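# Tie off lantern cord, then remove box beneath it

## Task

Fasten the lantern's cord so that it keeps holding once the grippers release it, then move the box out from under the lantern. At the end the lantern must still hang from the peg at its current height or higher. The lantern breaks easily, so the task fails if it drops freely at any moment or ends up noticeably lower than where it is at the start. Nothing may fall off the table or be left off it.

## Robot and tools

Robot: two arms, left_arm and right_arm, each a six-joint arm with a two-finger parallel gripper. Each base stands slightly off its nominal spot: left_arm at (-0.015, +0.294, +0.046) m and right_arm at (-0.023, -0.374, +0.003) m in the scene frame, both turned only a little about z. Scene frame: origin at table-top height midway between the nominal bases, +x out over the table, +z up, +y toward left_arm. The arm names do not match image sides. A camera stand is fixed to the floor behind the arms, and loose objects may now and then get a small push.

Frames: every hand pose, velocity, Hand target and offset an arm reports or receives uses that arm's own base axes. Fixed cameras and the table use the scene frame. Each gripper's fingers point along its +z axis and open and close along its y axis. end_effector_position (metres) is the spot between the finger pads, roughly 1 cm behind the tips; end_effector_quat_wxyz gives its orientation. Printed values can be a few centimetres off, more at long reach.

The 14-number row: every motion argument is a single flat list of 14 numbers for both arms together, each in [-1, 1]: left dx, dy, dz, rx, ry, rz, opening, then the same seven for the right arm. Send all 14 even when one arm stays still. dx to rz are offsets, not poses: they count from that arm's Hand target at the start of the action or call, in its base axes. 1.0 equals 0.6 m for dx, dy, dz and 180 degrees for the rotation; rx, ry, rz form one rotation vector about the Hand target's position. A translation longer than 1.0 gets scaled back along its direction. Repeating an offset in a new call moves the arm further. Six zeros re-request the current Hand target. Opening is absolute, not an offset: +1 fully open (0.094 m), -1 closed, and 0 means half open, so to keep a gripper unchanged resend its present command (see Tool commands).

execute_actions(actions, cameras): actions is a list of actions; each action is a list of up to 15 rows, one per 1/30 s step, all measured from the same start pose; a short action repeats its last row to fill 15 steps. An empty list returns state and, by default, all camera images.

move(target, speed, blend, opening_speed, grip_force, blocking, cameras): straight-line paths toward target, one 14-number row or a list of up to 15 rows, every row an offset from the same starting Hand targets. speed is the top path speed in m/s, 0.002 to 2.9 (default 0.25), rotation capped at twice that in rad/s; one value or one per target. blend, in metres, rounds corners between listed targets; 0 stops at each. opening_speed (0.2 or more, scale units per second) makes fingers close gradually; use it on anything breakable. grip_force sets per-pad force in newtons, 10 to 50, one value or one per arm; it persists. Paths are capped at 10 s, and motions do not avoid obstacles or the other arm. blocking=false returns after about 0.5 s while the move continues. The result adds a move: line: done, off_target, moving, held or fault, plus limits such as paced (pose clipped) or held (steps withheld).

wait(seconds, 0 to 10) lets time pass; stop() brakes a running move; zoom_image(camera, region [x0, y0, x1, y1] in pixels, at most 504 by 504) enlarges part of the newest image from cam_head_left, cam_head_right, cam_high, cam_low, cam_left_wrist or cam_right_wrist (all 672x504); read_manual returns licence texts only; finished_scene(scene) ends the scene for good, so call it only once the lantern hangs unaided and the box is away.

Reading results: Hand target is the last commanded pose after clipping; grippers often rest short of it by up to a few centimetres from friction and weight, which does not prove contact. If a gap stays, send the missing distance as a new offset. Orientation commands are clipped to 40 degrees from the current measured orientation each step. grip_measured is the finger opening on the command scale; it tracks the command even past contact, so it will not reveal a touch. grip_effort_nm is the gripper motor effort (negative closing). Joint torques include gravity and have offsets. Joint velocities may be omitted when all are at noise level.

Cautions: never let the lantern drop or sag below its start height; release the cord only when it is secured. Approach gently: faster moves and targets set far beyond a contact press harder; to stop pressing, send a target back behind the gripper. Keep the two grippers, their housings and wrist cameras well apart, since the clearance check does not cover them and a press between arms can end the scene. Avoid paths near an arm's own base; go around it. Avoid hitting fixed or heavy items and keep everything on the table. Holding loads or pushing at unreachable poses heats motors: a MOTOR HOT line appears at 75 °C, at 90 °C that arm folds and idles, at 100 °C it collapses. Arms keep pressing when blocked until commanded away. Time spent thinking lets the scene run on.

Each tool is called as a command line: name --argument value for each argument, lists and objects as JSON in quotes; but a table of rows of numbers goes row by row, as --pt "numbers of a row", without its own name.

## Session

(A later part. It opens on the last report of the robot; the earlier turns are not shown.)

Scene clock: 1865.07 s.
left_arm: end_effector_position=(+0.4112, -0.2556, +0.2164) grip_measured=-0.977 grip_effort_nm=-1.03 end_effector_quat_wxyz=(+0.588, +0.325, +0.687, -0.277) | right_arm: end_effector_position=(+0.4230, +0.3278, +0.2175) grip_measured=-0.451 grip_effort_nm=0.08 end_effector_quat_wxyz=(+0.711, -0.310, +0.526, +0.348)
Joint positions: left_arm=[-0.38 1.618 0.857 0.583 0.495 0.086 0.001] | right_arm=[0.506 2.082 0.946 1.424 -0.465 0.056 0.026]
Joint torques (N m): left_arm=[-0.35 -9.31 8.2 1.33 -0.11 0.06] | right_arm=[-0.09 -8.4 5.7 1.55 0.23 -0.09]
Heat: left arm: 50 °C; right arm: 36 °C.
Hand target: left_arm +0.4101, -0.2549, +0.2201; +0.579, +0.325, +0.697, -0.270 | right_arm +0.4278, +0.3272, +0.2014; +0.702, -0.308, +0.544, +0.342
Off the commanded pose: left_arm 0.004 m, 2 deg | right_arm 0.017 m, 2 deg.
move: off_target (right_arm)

move --target '[0,0,-0.0083,0.0051,0.0043,0,-1, 0,0,0,0,0,0,-0.45]' --speed 0.02

move --target '[0,0,-0.0083,0.0051,0.0043,0,-1, 0,0,0,0,0,0,-0.45]' --speed 0.02

wait --seconds 1.0 --cameras '["cam_low", "cam_left_wrist"]'

zoom_image --camera "cam_low" --region '[280, 140, 460, 300]'

Scene clock: 1892.57 s.
left_arm: end_effector_position=(+0.4115, -0.2565, +0.2162) grip_measured=-0.977 grip_effort_nm=-1.02 end_effector_quat_wxyz=(+0.585, +0.329, +0.689, -0.275) | right_arm: end_effector_position=(+0.4230, +0.3278, +0.2175) grip_measured=-0.451 grip_effort_nm=0.08 end_effector_quat_wxyz=(+0.711, -0.310, +0.526, +0.348)
Joint positions: left_arm=[-0.382 1.618 0.867 0.563 0.495 0.097 0.001] | right_arm=[0.506 2.082 0.946 1.424 -0.465 0.056 0.026]
Joint torques (N m): left_arm=[-0.28 -8.96 7.82 1.28 -0.12 0.07] | right_arm=[-0.18 -8.43 5.72 1.56 0.25 -0.12]
Heat: left arm: 51 °C; right arm: 36 °C.
Hand target: left_arm +0.4102, -0.2548, +0.2153; +0.572, +0.328, +0.703, -0.267 | right_arm +0.4278, +0.3272, +0.2014; +0.702, -0.308, +0.544, +0.342
Off the commanded pose: left_arm 0.002 m, 2 deg | right_arm 0.017 m, 2 deg.
move: off_target (right_arm)

Scene clock: 1893.50 s.
left_arm: end_effector_position=(+0.4119, -0.2567, +0.2157) grip_measured=-0.977 grip_effort_nm=-1.02 end_effector_quat_wxyz=(+0.583, +0.332, +0.690, -0.272) | right_arm: end_effector_position=(+0.4230, +0.3278, +0.2175) grip_measured=-0.451 grip_effort_nm=0.08 end_effector_quat_wxyz=(+0.711, -0.310, +0.526, +0.348)
Joint positions: left_arm=[-0.382 1.618 0.873 0.548 0.495 0.107 0.001] | right_arm=[0.506 2.082 0.946 1.424 -0.465 0.056 0.026]
Joint torques (N m): left_arm=[-0.36 -8.75 7.61 1.17 -0.17 0.07] | right_arm=[-0.18 -8.32 5.63 1.58 0.23 -0.11]
Heat: left arm: 51 °C; right arm: 36 °C.
Hand target: left_arm +0.4102, -0.2548, +0.2101; +0.564, +0.331, +0.709, -0.263 | right_arm +0.4278, +0.3272, +0.2014; +0.702, -0.308, +0.544, +0.342
Off the commanded pose: left_arm 0.006 m, 3 deg | right_arm 0.017 m, 2 deg.
move: off_target (left_arm, right_arm)

Scene clock: 1894.50 s.
left_arm: end_effector_position=(+0.4119, -0.2567, +0.2158) grip_measured=-0.977 grip_effort_nm=-1.03 end_effector_quat_wxyz=(+0.583, +0.332, +0.689, -0.272) | right_arm: end_effector_position=(+0.4230, +0.3278, +0.2175) grip_measured=-0.451 grip_effort_nm=0.09 end_effector_quat_wxyz=(+0.711, -0.310, +0.526, +0.348)
Joint positions: left_arm=[-0.382 1.618 0.873 0.548 0.495 0.108 0.001] | right_arm=[0.506 2.082 0.946 1.424 -0.465 0.056 0.026]
Joint torques (N m): left_arm=[-0.31 -8.73 7.58 1.18 -0.15 0.08] | right_arm=[-0.21 -8.42 5.76 1.54 0.26 -0.12]
Heat: left arm: 51 °C; right arm: 36 °C.
Hand target: left_arm +0.4102, -0.2548, +0.2102; +0.564, +0.331, +0.709, -0.263 | right_arm +0.4278, +0.3272, +0.2014; +0.702, -0.308, +0.544, +0.342
Tool commands: left_gripper/opening=-1.0 right_gripper/opening=-0.45
Off the commanded pose: left_arm 0.006 m, 3 deg | right_arm 0.017 m, 2 deg.
wait: 1.00 s; at rest by 0.17 s
Images, in order (width x height): cam_low 672x504, cam_left_wrist 672x504.

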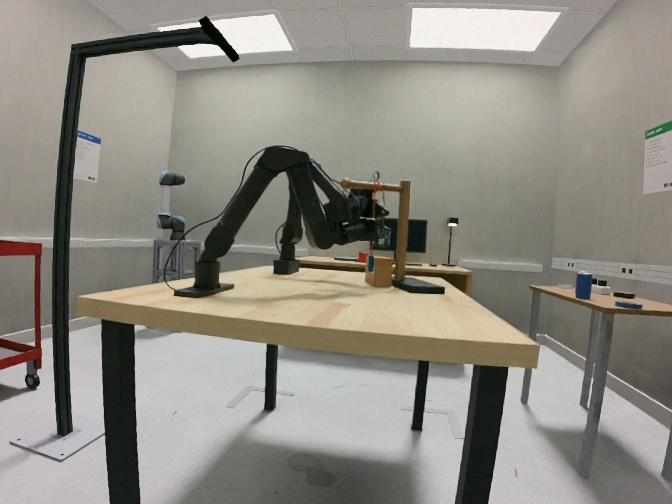

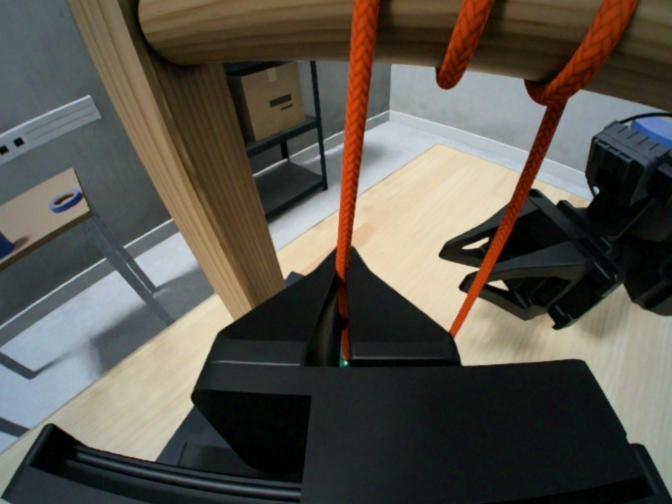

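Scaled by 2.800 from the camera's 672x504 image, which has a finer 960x720 frame.

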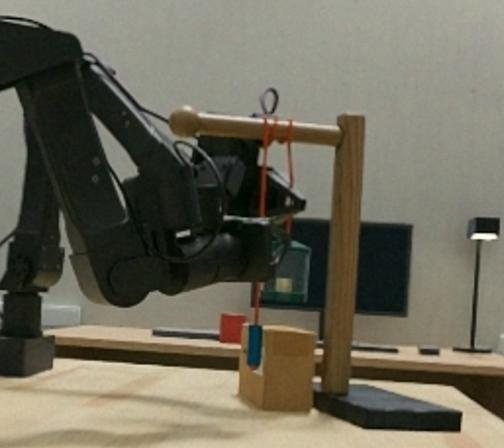

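move --target '[0,0,0.0166,-0.0103,-0.0085,0,-1, -0.095,-0.137,0.02,0,0,0,-0.45]' --speed 0.06 --cameras '["cam_low", "cam_head_right"]'

zoom_image --camera "cam_low" --region '[280, 140, 460, 300]'

Scene clock: 1923.63 s.
left_arm: end_effector_position=(+0.4118, -0.2566, +0.2163) grip_measured=-0.977 grip_effort_nm=-1.03 end_effector_quat_wxyz=(+0.583, +0.330, +0.690, -0.273) | right_arm: end_effector_position=(+0.3759, +0.2482, +0.1999) grip_measured=-0.451 grip_effort_nm=0.09 end_effector_quat_wxyz=(+0.690, -0.307, +0.560, +0.342)
Joint positions: left_arm=[-0.382 1.616 0.873 0.548 0.495 0.101 0.001] | right_arm=[0.355 1.88 0.584 1.522 -0.595 0.088 0.026]
Joint torques (N m): left_arm=[-0.17 -9.17 7.04 1.65 -0.09 -0.09] | right_arm=[-0.42 -10.33 4.29 1.99 0.03 0.05]
Heat: left arm: 50 °C; right arm: 36 °C.
Hand target: left_arm +0.4102, -0.2548, +0.2202; +0.579, +0.325, +0.697, -0.270 | right_arm +0.3709, +0.2449, +0.2133; +0.702, -0.308, +0.544, +0.342
Off the commanded pose: left_arm 0.005 m, 1 deg | right_arm 0.015 m, 2 deg.
move: off_target (right_arm)
Images, in order (width x height): cam_head_right 672x504, cam_low 672x504.

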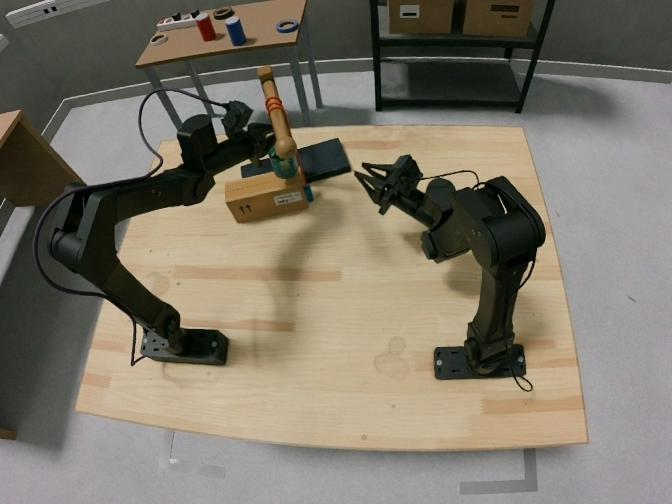

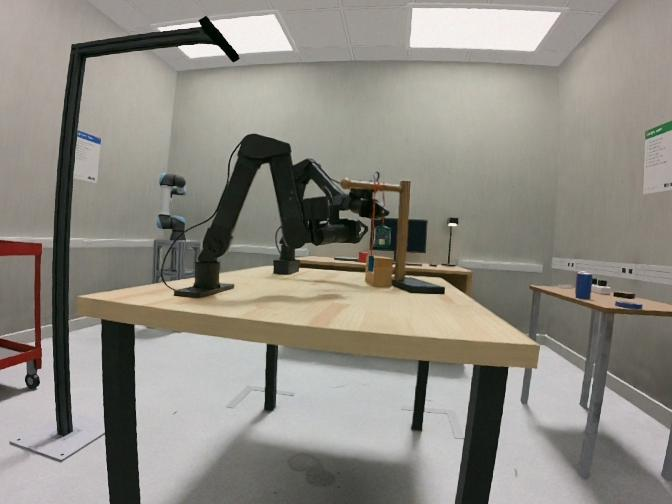

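Scaled by 2.800 from the camera's 672x504 image, which has a finer 960x720 frame.

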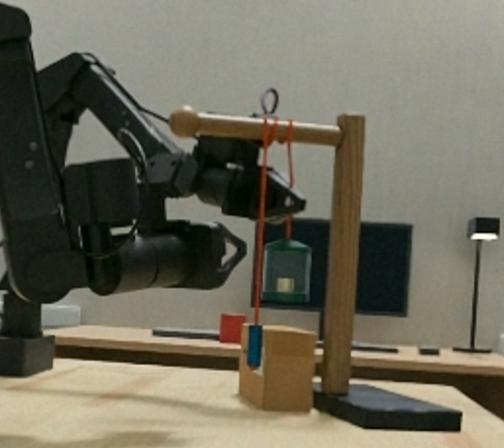

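move --target '[0,0,0,0,0,0,-0.78, 0,0,0,0,0,0,-0.45]' --speed 0.03 --opening_speed 0.2 --cameras '["cam_low", "cam_left_wrist"]'

zoom_image --camera "cam_low" --region '[280, 140, 460, 300]'

Scene clock: 1932.20 s.
left_arm: end_effector_position=(+0.4111, -0.2562, +0.2121) grip_measured=-0.783 grip_effort_nm=0.14 end_effector_quat_wxyz=(+0.576, +0.329, +0.696, -0.274) | right_arm: end_effector_position=(+0.3759, +0.2483, +0.1999) grip_measured=-0.451 grip_effort_nm=0.09 end_effector_quat_wxyz=(+0.690, -0.307, +0.560, +0.342)
Joint positions: left_arm=[-0.382 1.616 0.873 0.529 0.494 0.101 0.01] | right_arm=[0.355 1.88 0.584 1.522 -0.595 0.088 0.026]
Joint torques (N m): left_arm=[-0.18 -9.17 7.13 1.86 -0.06 -0.08] | right_arm=[-0.32 -10.33 4.36 2 0.05 0.05]
Heat: left arm: 50 °C; right arm: 36 °C.
Hand target: left_arm +0.4102, -0.2548, +0.2203; +0.579, +0.325, +0.697, -0.270 | right_arm +0.3709, +0.2449, +0.2133; +0.702, -0.308, +0.544, +0.342
Off the commanded pose: left_arm 0.008 m, 1 deg | right_arm 0.015 m, 2 deg.
move: off_target (right_arm)
Images, in order (width x height): cam_low 672x504, cam_left_wrist 672x504.

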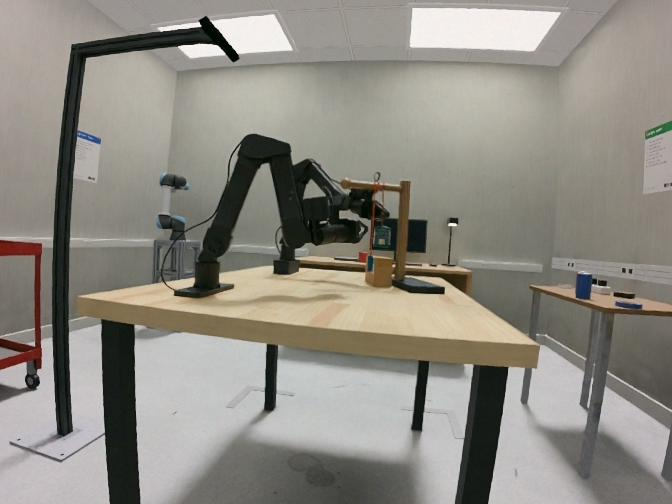

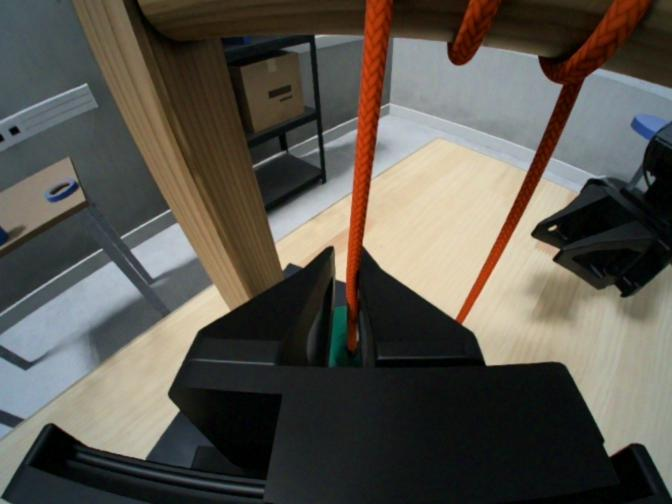

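Scaled by 2.800 from the camera's 672x504 image, which has a finer 960x720 frame.

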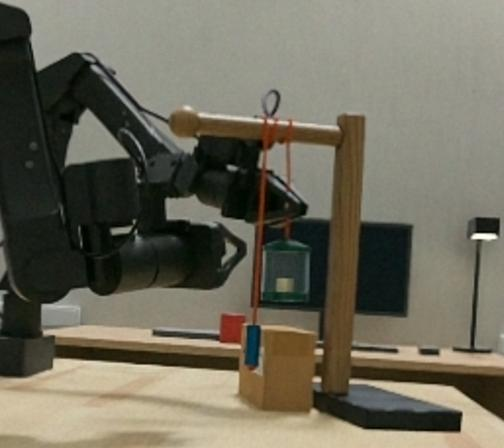

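move --pt "0 0 0 0 0 0 -0.4 0 0 0 0 0 0 -0.45" --pt "-0.1036 0.1267 0.031 0 0 0 -0.4 0 0 0 0 0 0 -0.45" --speed 0.06 --opening_speed 0.3 --cameras '["cam_low", "cam_left_wrist", "cam_head_left"]'

zoom_image --camera "cam_low" --region '[280, 140, 460, 300]'

Scene clock: 1957.67 s.
left_arm: end_effector_position=(+0.3549, -0.1807, +0.2411) grip_measured=-0.402 grip_effort_nm=0.14 end_effector_quat_wxyz=(+0.583, +0.322, +0.696, -0.270) | right_arm: end_effector_position=(+0.3759, +0.2483, +0.1999) grip_measured=-0.451 grip_effort_nm=0.09 end_effector_quat_wxyz=(+0.690, -0.307, +0.560, +0.342)
Joint positions: left_arm=[-0.19 1.25 0.683 0.343 0.665 0.138 0.028] | right_arm=[0.355 1.88 0.584 1.522 -0.595 0.088 0.026]
Joint torques (N m): left_arm=[0.44 -6.17 5.65 1.8 0.19 0.1] | right_arm=[-0.42 -10.3 4.34 1.97 0.02 0.05]
Heat: left arm: 49 °C; right arm: 37 °C.
Hand target: left_arm +0.3481, -0.1788, +0.2387; +0.579, +0.325, +0.697, -0.270 | right_arm +0.3709, +0.2449, +0.2133; +0.702, -0.308, +0.544, +0.342
Off the commanded pose: left_arm 0.007 m, 1 deg | right_arm 0.015 m, 2 deg.
move: off_target (right_arm)
Images, in order (width x height): cam_head_left 672x504, cam_low 672x504, cam_left_wrist 672x504.

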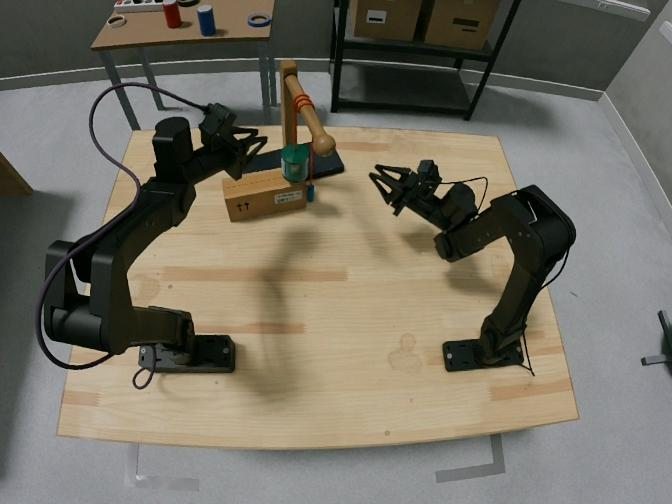

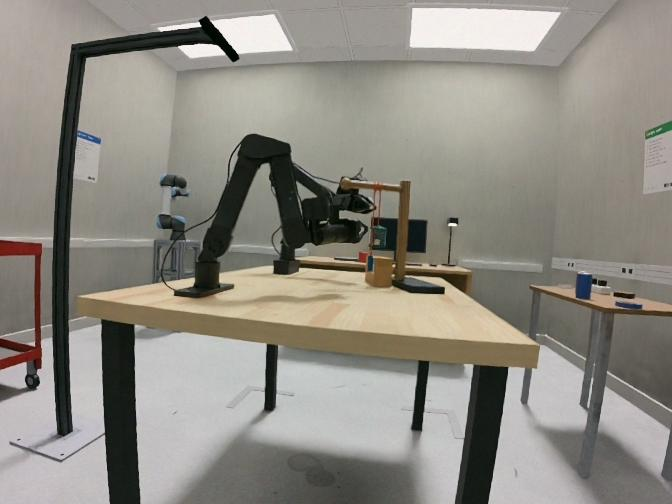

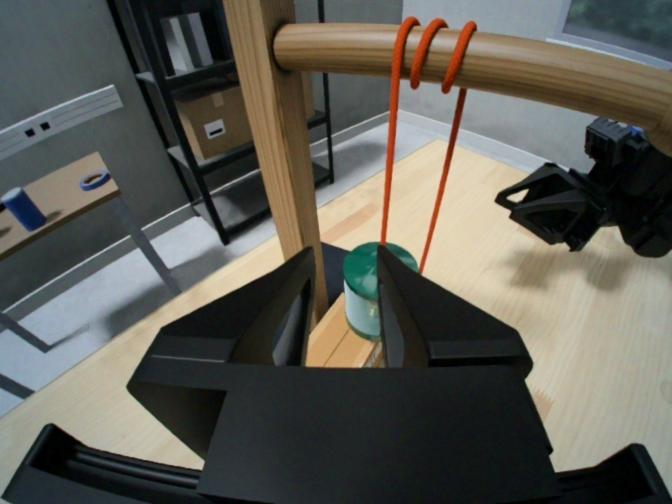

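Scaled by 2.800 from the camera's 672x504 image, which has a finer 960x720 frame.

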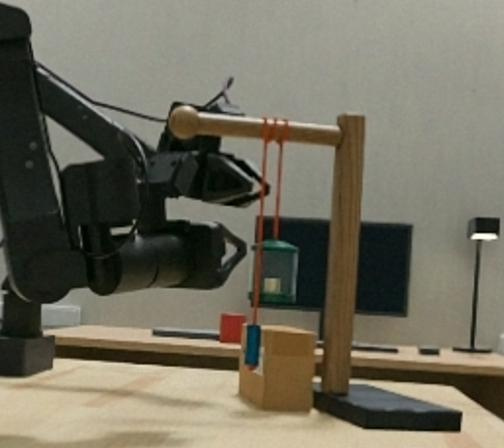

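move --target '[0.038,0.308,-0.183,0.1648,0.0981,-0.1017,1, 0,0,0,0,0,0,-0.45]' --speed 0.15 --opening_speed 1.0 --cameras '["cam_low", "cam_left_wrist", "cam_head_left"]'

zoom_image --camera "cam_low" --region '[280, 140, 460, 300]'

Scene clock: 1987.63 s.
left_arm: end_effector_position=(+0.3682, +0.0059, +0.1294) grip_measured=+0.998 grip_effort_nm=0.14 end_effector_quat_wxyz=(+0.316, +0.523, +0.764, -0.207) | right_arm: end_effector_position=(+0.3759, +0.2483, +0.1999) grip_measured=-0.451 grip_effort_nm=0.08 end_effector_quat_wxyz=(+0.690, -0.307, +0.560, +0.342)
Joint positions: left_arm=[0.363 1.85 1.435 -1.129 0.775 1.552 0.094] | right_arm=[0.355 1.88 0.584 1.522 -0.595 0.088 0.026]
Joint torques (N m): left_arm=[0.21 -6.74 8.05 0.12 0.59 0.08] | right_arm=[-0.53 -10.35 4.31 1.98 0.02 0.05]
Heat: left arm: 48 °C; right arm: 38 °C.
Hand target: left_arm +0.3709, +0.0060, +0.1289; +0.316, +0.522, +0.762, -0.218 | right_arm +0.3709, +0.2449, +0.2133; +0.702, -0.308, +0.544, +0.342
Off the commanded pose: left_arm 0.003 m, 1 deg | right_arm 0.015 m, 2 deg.
move: off_target (right_arm)
Images, in order (width x height): cam_head_left 672x504, cam_low 672x504, cam_left_wrist 672x504.

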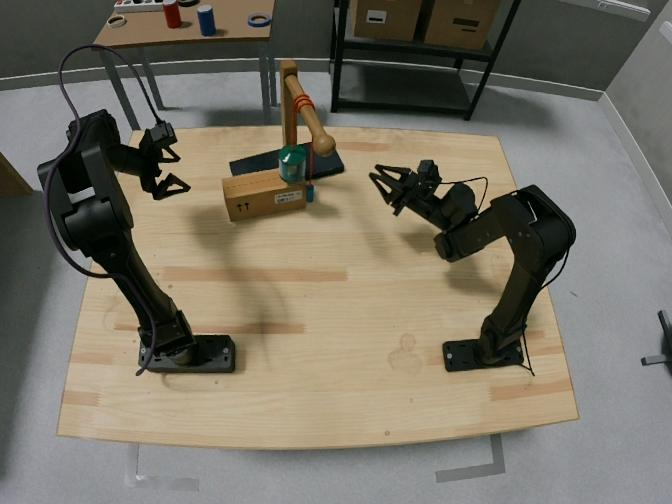

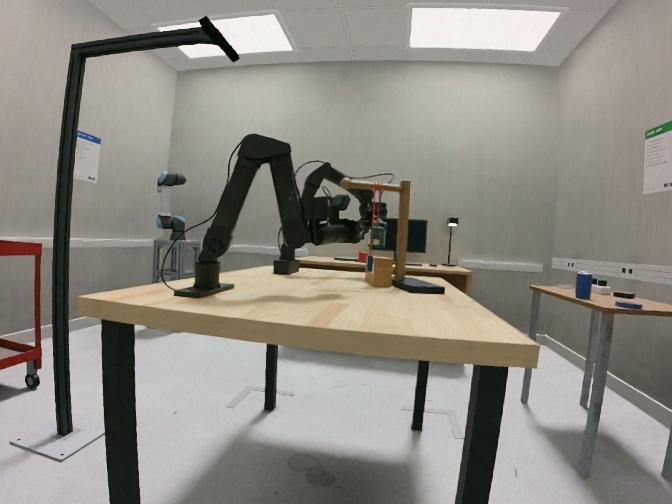

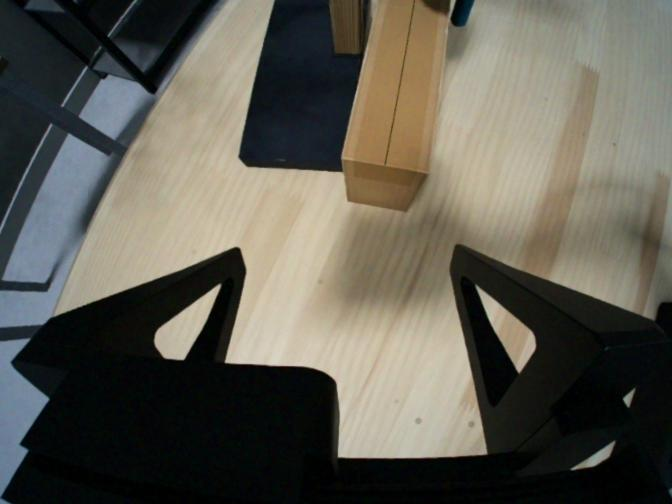

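Scaled by 2.800 from the camera's 672x504 image, which has a finer 960x720 frame.

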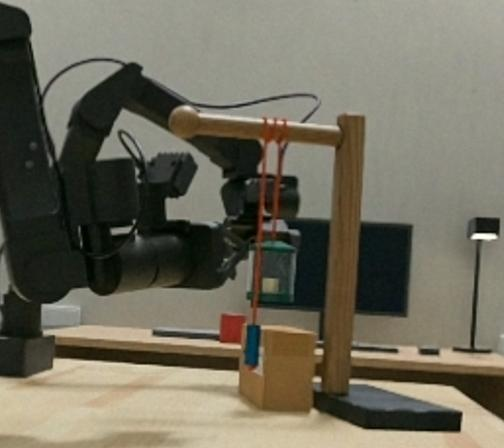

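zoom_image --camera "cam_left_wrist" --region '[230, 0, 500, 230]'

Scaled by 1.867 from the camera's 672x504 image, which has a finer 960x720 frame.

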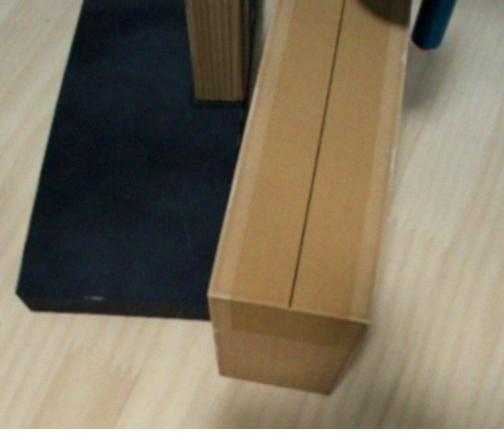

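move --target '[-0.004,-0.0395,-0.0268,0,0,-0.0639,1, 0,0,0,0,0,0,-0.45]' --speed 0.1 --cameras '["cam_left_wrist"]'

zoom_image --camera "cam_left_wrist" --region '[200, 0, 500, 300]'

Scene clock: 2008.73 s.
left_arm: end_effector_position=(+0.3662, -0.0151, +0.1142) grip_measured=+0.998 grip_effort_nm=0.14 end_effector_quat_wxyz=(+0.293, +0.596, +0.710, -0.236) | right_arm: end_effector_position=(+0.3759, +0.2483, +0.1999) grip_measured=-0.451 grip_effort_nm=0.09 end_effector_quat_wxyz=(+0.690, -0.307, +0.560, +0.342)
Joint positions: left_arm=[0.304 1.955 1.515 -1.236 0.766 1.743 0.094] | right_arm=[0.355 1.88 0.584 1.522 -0.595 0.088 0.026]
Joint torques (N m): left_arm=[-0.39 -7.31 7.77 -0.16 0.57 0.1] | right_arm=[-0.43 -10.39 4.29 1.97 0.04 0.05]
Heat: left arm: 49 °C; right arm: 38 °C.
Hand target: left_arm +0.3685, -0.0177, +0.1129; +0.292, +0.596, +0.706, -0.248 | right_arm +0.3709, +0.2449, +0.2133; +0.702, -0.308, +0.544, +0.342
Off the commanded pose: left_arm 0.004 m, 1 deg | right_arm 0.015 m, 2 deg.
move: off_target (right_arm)
Images, in order (width x height): cam_left_wrist 672x504.

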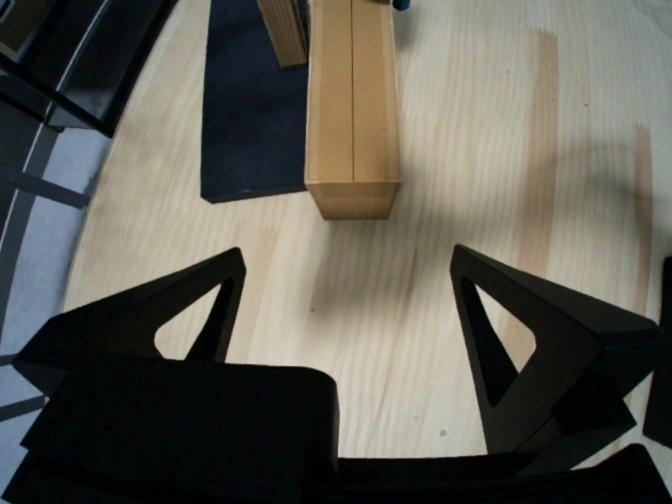

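Scaled by 1.680 from the camera's 672x504 image, which has a finer 960x720 frame.

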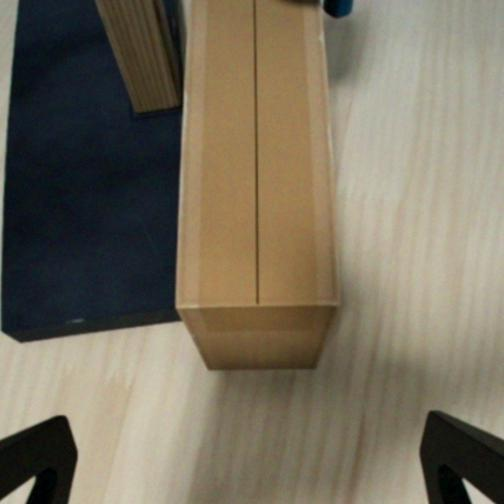

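move --target '[0.0267,-0.1418,-0.1437,0,0,0,1, 0,0,0,0,0,0,-0.45]' --speed 0.09 --cameras '["cam_left_wrist", "cam_low"]'

zoom_image --camera "cam_low" --region '[280, 140, 460, 300]'

Scene clock: 2029.53 s.
left_arm: end_effector_position=(+0.3875, -0.1001, +0.0372) grip_measured=+0.998 grip_effort_nm=0.14 end_effector_quat_wxyz=(+0.295, +0.601, +0.704, -0.235) | right_arm: end_effector_position=(+0.3759, +0.2483, +0.1999) grip_measured=-0.451 grip_effort_nm=0.08 end_effector_quat_wxyz=(+0.690, -0.307, +0.560, +0.342)
Joint positions: left_arm=[0.062 2.018 1.279 -0.706 0.765 1.425 0.094] | right_arm=[0.355 1.88 0.584 1.522 -0.595 0.088 0.026]
Joint torques (N m): left_arm=[-0.01 -7.82 4.42 0.77 0.62 -0.07] | right_arm=[-0.44 -10.29 4.31 1.97 0.02 0.05]
Heat: left arm: 48 °C; right arm: 39 °C.
Hand target: left_arm +0.3845, -0.1028, +0.0266; +0.292, +0.596, +0.706, -0.248 | right_arm +0.3709, +0.2449, +0.2133; +0.702, -0.308, +0.544, +0.342
Off the commanded pose: left_arm 0.011 m, 2 deg | right_arm 0.015 m, 2 deg.
move: off_target (left_arm, right_arm)
Images, in order (width x height): cam_low 672x504, cam_left_wrist 672x504.

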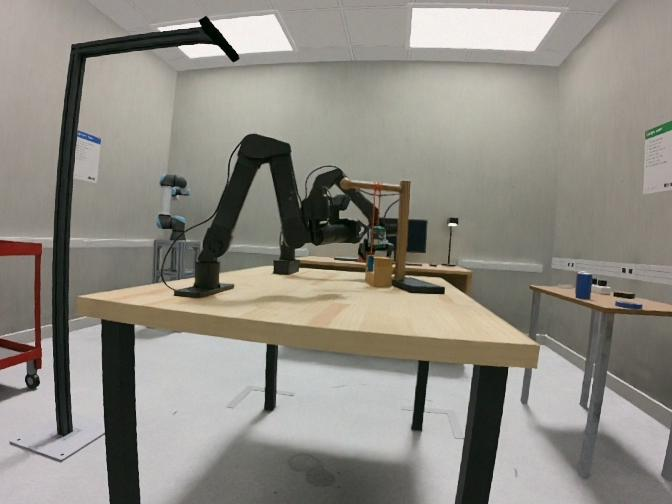

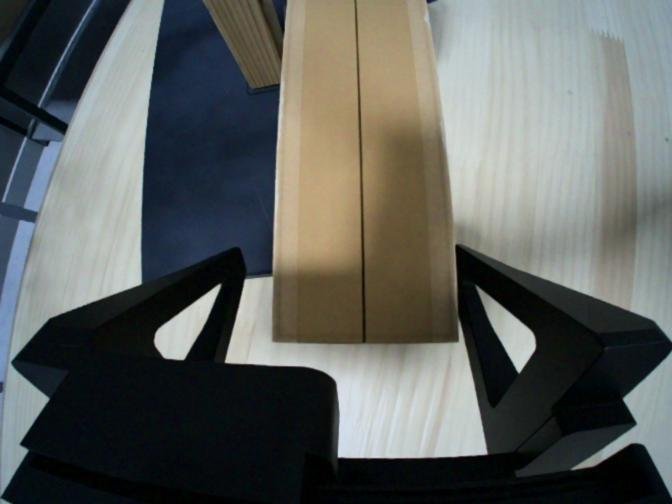

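Scaled by 2.800 from the camera's 672x504 image, which has a finer 960x720 frame.

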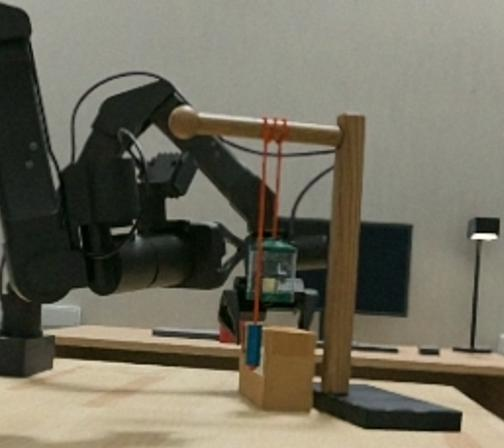

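move --target '[-0.011,-0.001,-0.022,0,0,0,1, 0,0,0,0,0,0,-0.45]' --speed 0.06 --cameras '["cam_left_wrist"]'

Scene clock: 2048.20 s.
left_arm: end_effector_position=(+0.3817, -0.1005, +0.0255) grip_measured=+0.998 grip_effort_nm=0.14 end_effector_quat_wxyz=(+0.297, +0.602, +0.704, -0.234) | right_arm: end_effector_position=(+0.3759, +0.2483, +0.1999) grip_measured=-0.451 grip_effort_nm=0.08 end_effector_quat_wxyz=(+0.690, -0.307, +0.560, +0.342)
Joint positions: left_arm=[0.062 2.018 1.225 -0.647 0.765 1.424 0.094] | right_arm=[0.355 1.88 0.584 1.522 -0.595 0.088 0.026]
Joint torques (N m): left_arm=[-0.05 -7.32 4.3 0.74 0.61 -0.07] | right_arm=[-0.55 -10.29 4.34 1.99 0 0.06]
Heat: left arm: 46 °C; right arm: 39 °C.
Hand target: left_arm +0.3778, -0.1034, +0.0134; +0.292, +0.595, +0.706, -0.248 | right_arm +0.3709, +0.2449, +0.2133; +0.702, -0.308, +0.544, +0.342
Off the commanded pose: left_arm 0.013 m, 2 deg | right_arm 0.015 m, 2 deg.
move: off_target (left_arm, right_arm)
Images, in order (width x height): cam_left_wrist 672x504.

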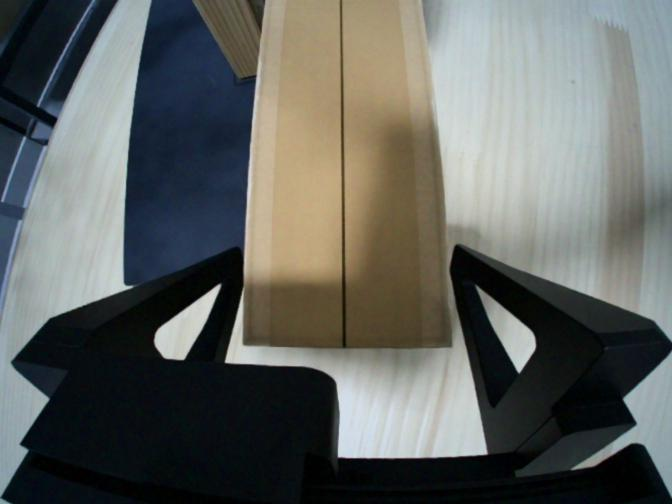

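move --target '[0,0,0,0,0,0,0.15, 0,0,0,0,0,0,-0.45]' --speed 0.05 --grip_force '[20, 50]' --cameras '["cam_left_wrist", "cam_low"]'

zoom_image --camera "cam_low" --region '[280, 140, 460, 300]'

Scene clock: 2061.63 s.
left_arm: end_effector_position=(+0.3818, -0.1005, +0.0255) grip_measured=+0.354 grip_effort_nm=-0.44 end_effector_quat_wxyz=(+0.297, +0.601, +0.704, -0.233) | right_arm: end_effector_position=(+0.3759, +0.2483, +0.1999) grip_measured=-0.451 grip_effort_nm=0.09 end_effector_quat_wxyz=(+0.690, -0.307, +0.560, +0.342)
Joint positions: left_arm=[0.062 2.018 1.225 -0.646 0.765 1.423 0.064] | right_arm=[0.355 1.88 0.584 1.522 -0.595 0.088 0.026]
Joint torques (N m): left_arm=[-0.09 -7.31 4.27 0.75 0.61 -0.05] | right_arm=[-0.46 -10.39 4.33 1.98 0.04 0.06]
Heat: left arm: 44 °C; right arm: 39 °C.
Hand target: left_arm +0.3778, -0.1034, +0.0134; +0.292, +0.596, +0.706, -0.248 | right_arm +0.3709, +0.2449, +0.2133; +0.702, -0.308, +0.544, +0.342
Off the commanded pose: left_arm 0.013 m, 2 deg | right_arm 0.015 m, 2 deg.
grip_force (N): 20, 50
move: off_target (left_arm, right_arm)
Images, in order (width x height): cam_low 672x504, cam_left_wrist 672x504.

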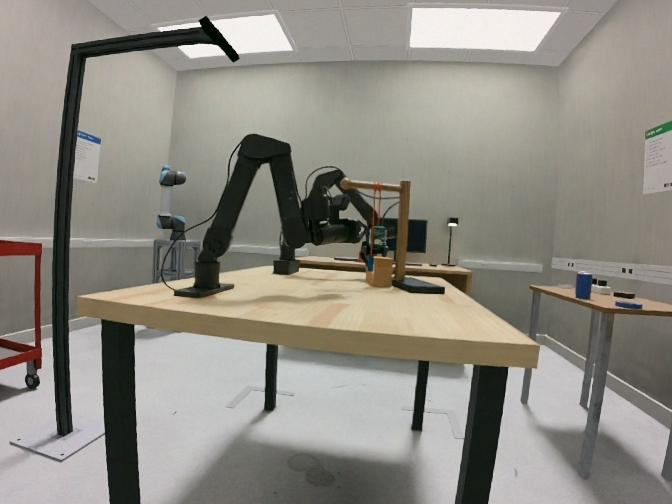

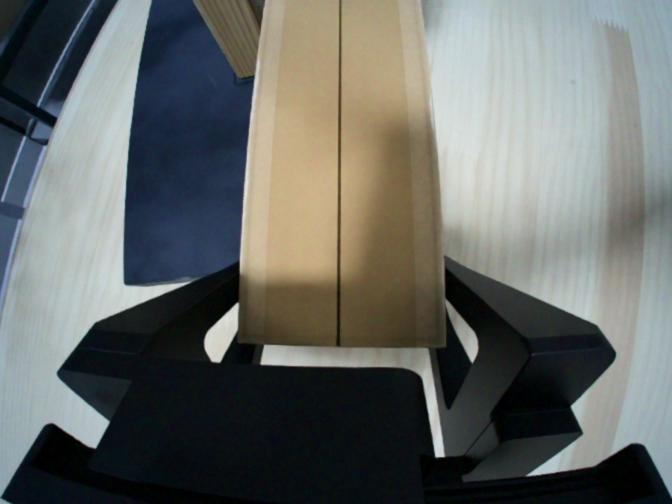

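Scaled by 2.800 from the camera's 672x504 image, which has a finer 960x720 frame.

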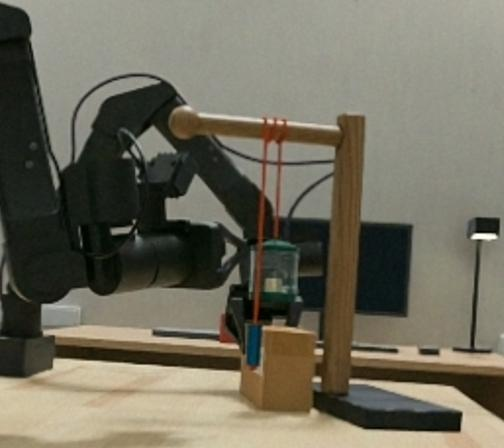

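move --pt "0.0067 0.0048 0.024 0 0 0 0.15 0 0 0 0 0 0 -0.45" --pt "-0.0567 0.3317 0.026 0 0 0 0.15 0 0 0 0 0 0 -0.45" --speed 0.08 --blend '[0.005, 0]' --cameras '["cam_left_wrist", "cam_low", "cam_head_left"]'

zoom_image --camera "cam_low" --region '[280, 140, 460, 300]'

Scene clock: 2084.83 s.
left_arm: end_effector_position=(+0.3447, +0.0971, +0.0309) grip_measured=+0.351 grip_effort_nm=-0.47 end_effector_quat_wxyz=(+0.286, +0.593, +0.718, -0.224) | right_arm: end_effector_position=(+0.3759, +0.2483, +0.1999) grip_measured=-0.451 grip_effort_nm=0.09 end_effector_quat_wxyz=(+0.690, -0.307, +0.560, +0.342)
Joint positions: left_arm=[0.594 2.206 1.554 -1.245 0.681 2.091 0.063] | right_arm=[0.355 1.88 0.584 1.522 -0.595 0.088 0.026]
Joint torques (N m): left_arm=[0.17 -8.54 7.06 -0.77 0.49 0.07] | right_arm=[-0.4 -10.36 4.4 1.99 0.03 0.05]
Heat: left arm: 44 °C; right arm: 40 °C.
Hand target: left_arm +0.3438, +0.0956, +0.0290; +0.292, +0.595, +0.706, -0.248 | right_arm +0.3709, +0.2449, +0.2133; +0.702, -0.308, +0.544, +0.342
Off the commanded pose: left_arm 0.003 m, 3 deg | right_arm 0.015 m, 2 deg.
joint sent to its limit (left arm) — joint 6 (wrist roll), upper limit. The joint targets still meet the commanded pose.
grip_force (N): 20, 50
move: off_target (left_arm, right_arm)
Images, in order (width x height): cam_head_left 672x504, cam_low 672x504, cam_left_wrist 672x504.

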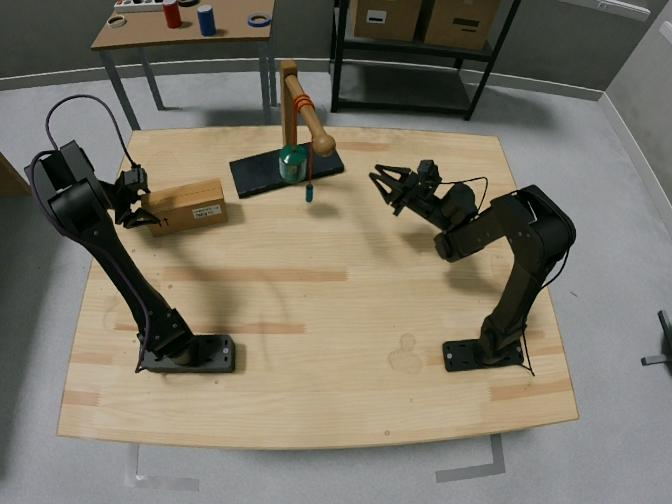

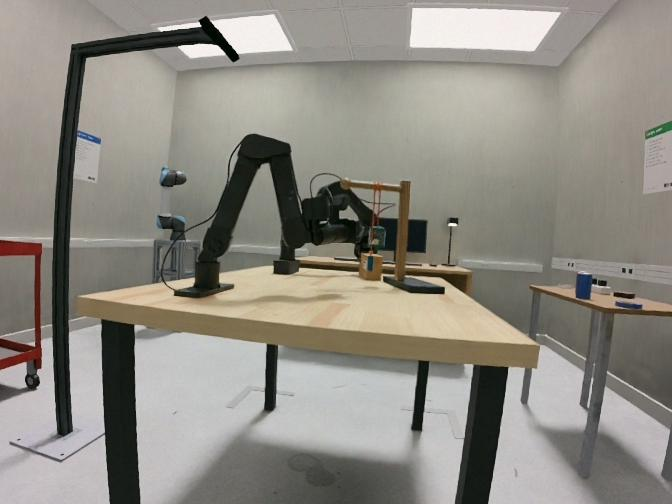

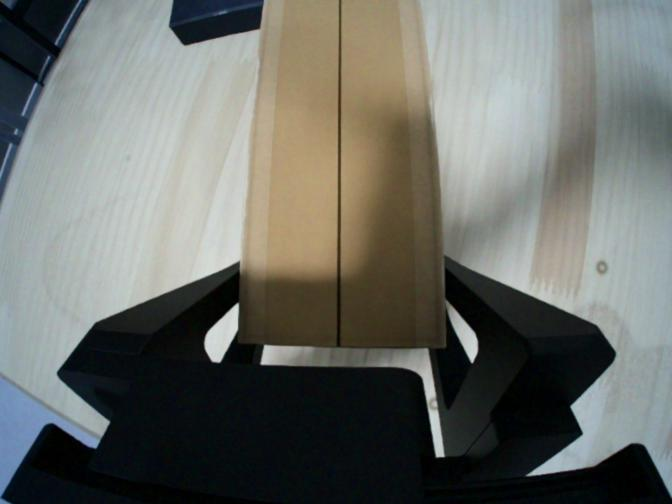

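Scaled by 2.800 from the camera's 672x504 image, which has a finer 960x720 frame.

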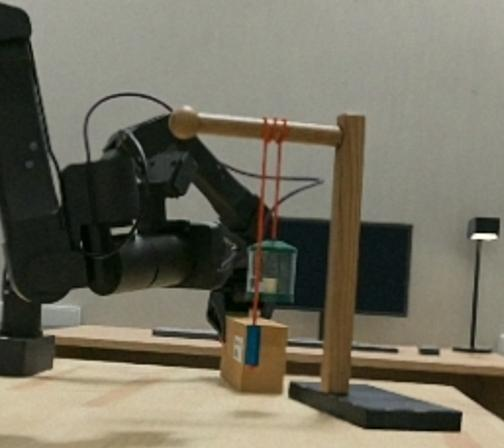

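move --target '[0,0,-0.017,0,0,0,0.15, 0,0,0,0,0,0,-0.45]' --speed 0.05

Scene clock: 2095.30 s.
left_arm: end_effector_position=(+0.3439, +0.0964, +0.0270) grip_measured=+0.351 grip_effort_nm=-0.47 end_effector_quat_wxyz=(+0.285, +0.592, +0.718, -0.229) | right_arm: end_effector_position=(+0.3759, +0.2483, +0.1999) grip_measured=-0.451 grip_effort_nm=0.08 end_effector_quat_wxyz=(+0.690, -0.307, +0.560, +0.342)
Joint positions: left_arm=[0.594 2.218 1.554 -1.245 0.681 2.093 0.063] | right_arm=[0.355 1.88 0.584 1.522 -0.595 0.088 0.026]
Joint torques (N m): left_arm=[0.09 -8.28 5.82 -0.43 0.48 0.06] | right_arm=[-0.54 -10.33 4.25 1.97 0.02 0.04]
Heat: left arm: 45 °C; right arm: 40 °C.
Hand target: left_arm +0.3438, +0.0956, +0.0188; +0.292, +0.596, +0.706, -0.248 | right_arm +0.3709, +0.2449, +0.2133; +0.702, -0.308, +0.544, +0.342
Off the commanded pose: left_arm 0.008 m, 3 deg | right_arm 0.015 m, 2 deg.
joint sent to its limit (left arm) — joint 6 (wrist roll), upper limit. The joint targets still meet the commanded pose.
grip_force (N): 20, 50
move: off_target (left_arm, right_arm)

move --pt "0 0 0 0 0 0 0.95 0 0 0 0 0 0 -0.45" --pt "-0.01 0.03 0.165 0 0 0 0.95 0 0 0 0 0 0 -0.45" --speed 0.08 --opening_speed 0.4 --cameras '["cam_left_wrist", "cam_low", "cam_head_left", "cam_high"]'

zoom_image --camera "cam_low" --region '[280, 140, 460, 300]'

Scene clock: 2116.70 s.
left_arm: end_effector_position=(+0.3364, +0.1117, +0.0974) grip_measured=+0.947 grip_effort_nm=0.14 end_effector_quat_wxyz=(+0.272, +0.573, +0.734, -0.244) | right_arm: end_effector_position=(+0.3759, +0.2483, +0.1999) grip_measured=-0.451 grip_effort_nm=0.08 end_effector_quat_wxyz=(+0.690, -0.307, +0.560, +0.342)
Joint positions: left_arm=[0.634 2.173 1.767 -1.554 0.657 2.094 0.091] | right_arm=[0.355 1.88 0.584 1.522 -0.595 0.088 0.026]
Joint torques (N m): left_arm=[0.51 -14.19 6.94 -0.72 0.49 0.06] | right_arm=[-0.47 -10.33 4.3 1.97 0.01 0.04]
Heat: left arm: 45 °C; right arm: 40 °C.
Hand target: left_arm +0.3378, +0.1135, +0.1178; +0.292, +0.595, +0.706, -0.248 | right_arm +0.3709, +0.2449, +0.2133; +0.702, -0.308, +0.544, +0.342
Off the commanded pose: left_arm 0.021 m, 5 deg | right_arm 0.015 m, 2 deg.
joint sent to its limit (left arm) — joint 4 (wrist pitch), lower limit; joint 6 (wrist roll), upper limit. The joint targets are off in orientation, not in position.
grip_force (N): 20, 50
move: off_target (left_arm, right_arm)
Images, in order (width x height): cam_head_left 672x504, cam_high 672x504, cam_low 672x504, cam_left_wrist 672x504.

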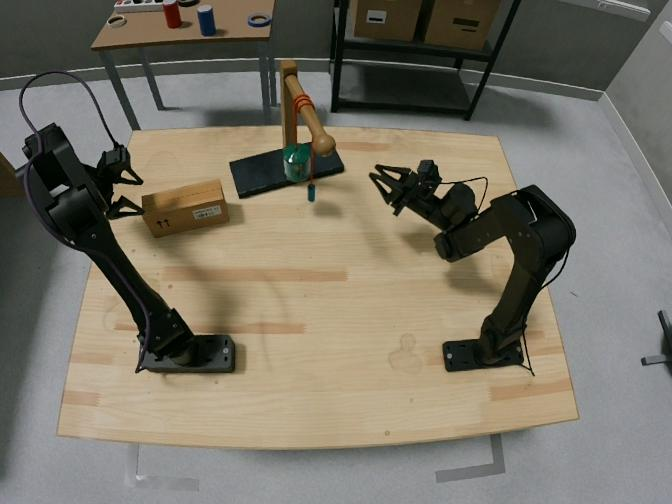

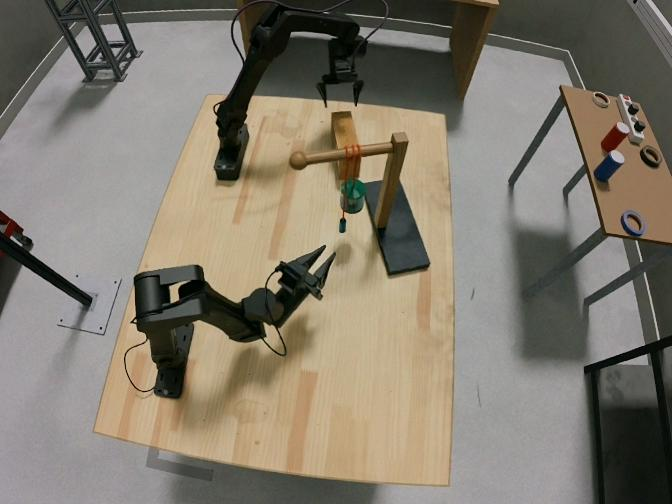

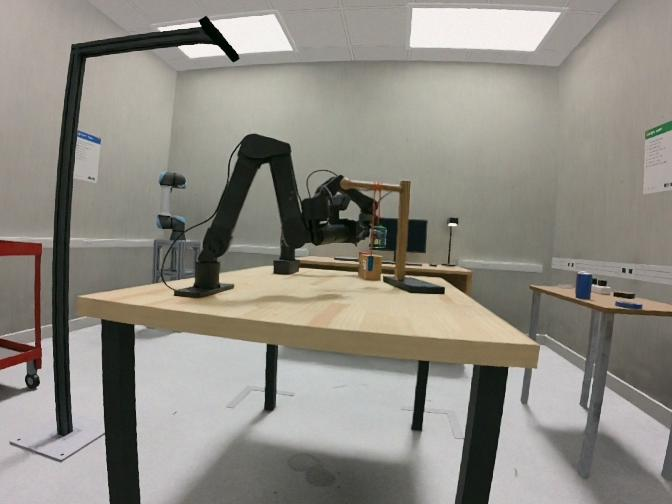

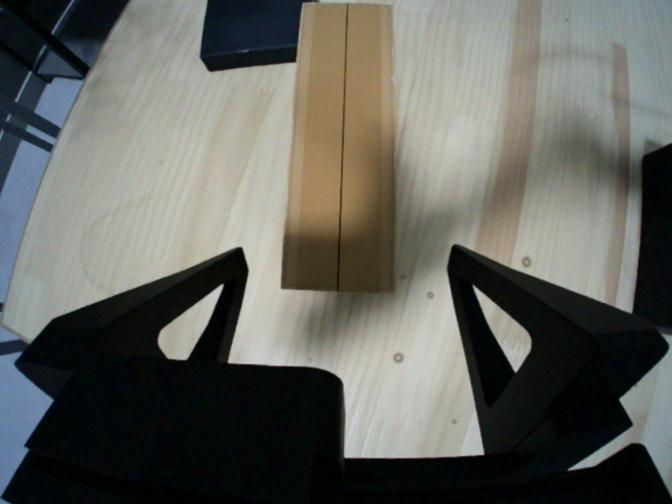

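Scaled by 2.800 from the camera's 672x504 image, which has a finer 960x720 frame.

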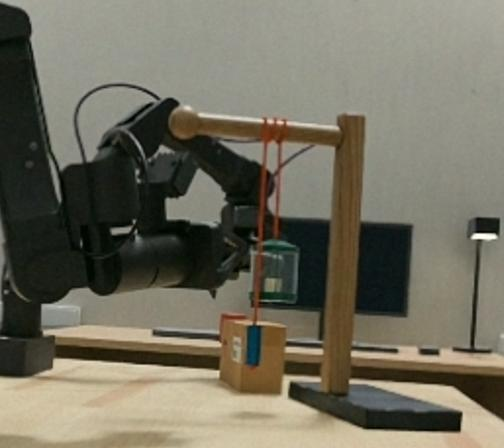

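finished_scene --scene 1

The scene is finished: the task was done.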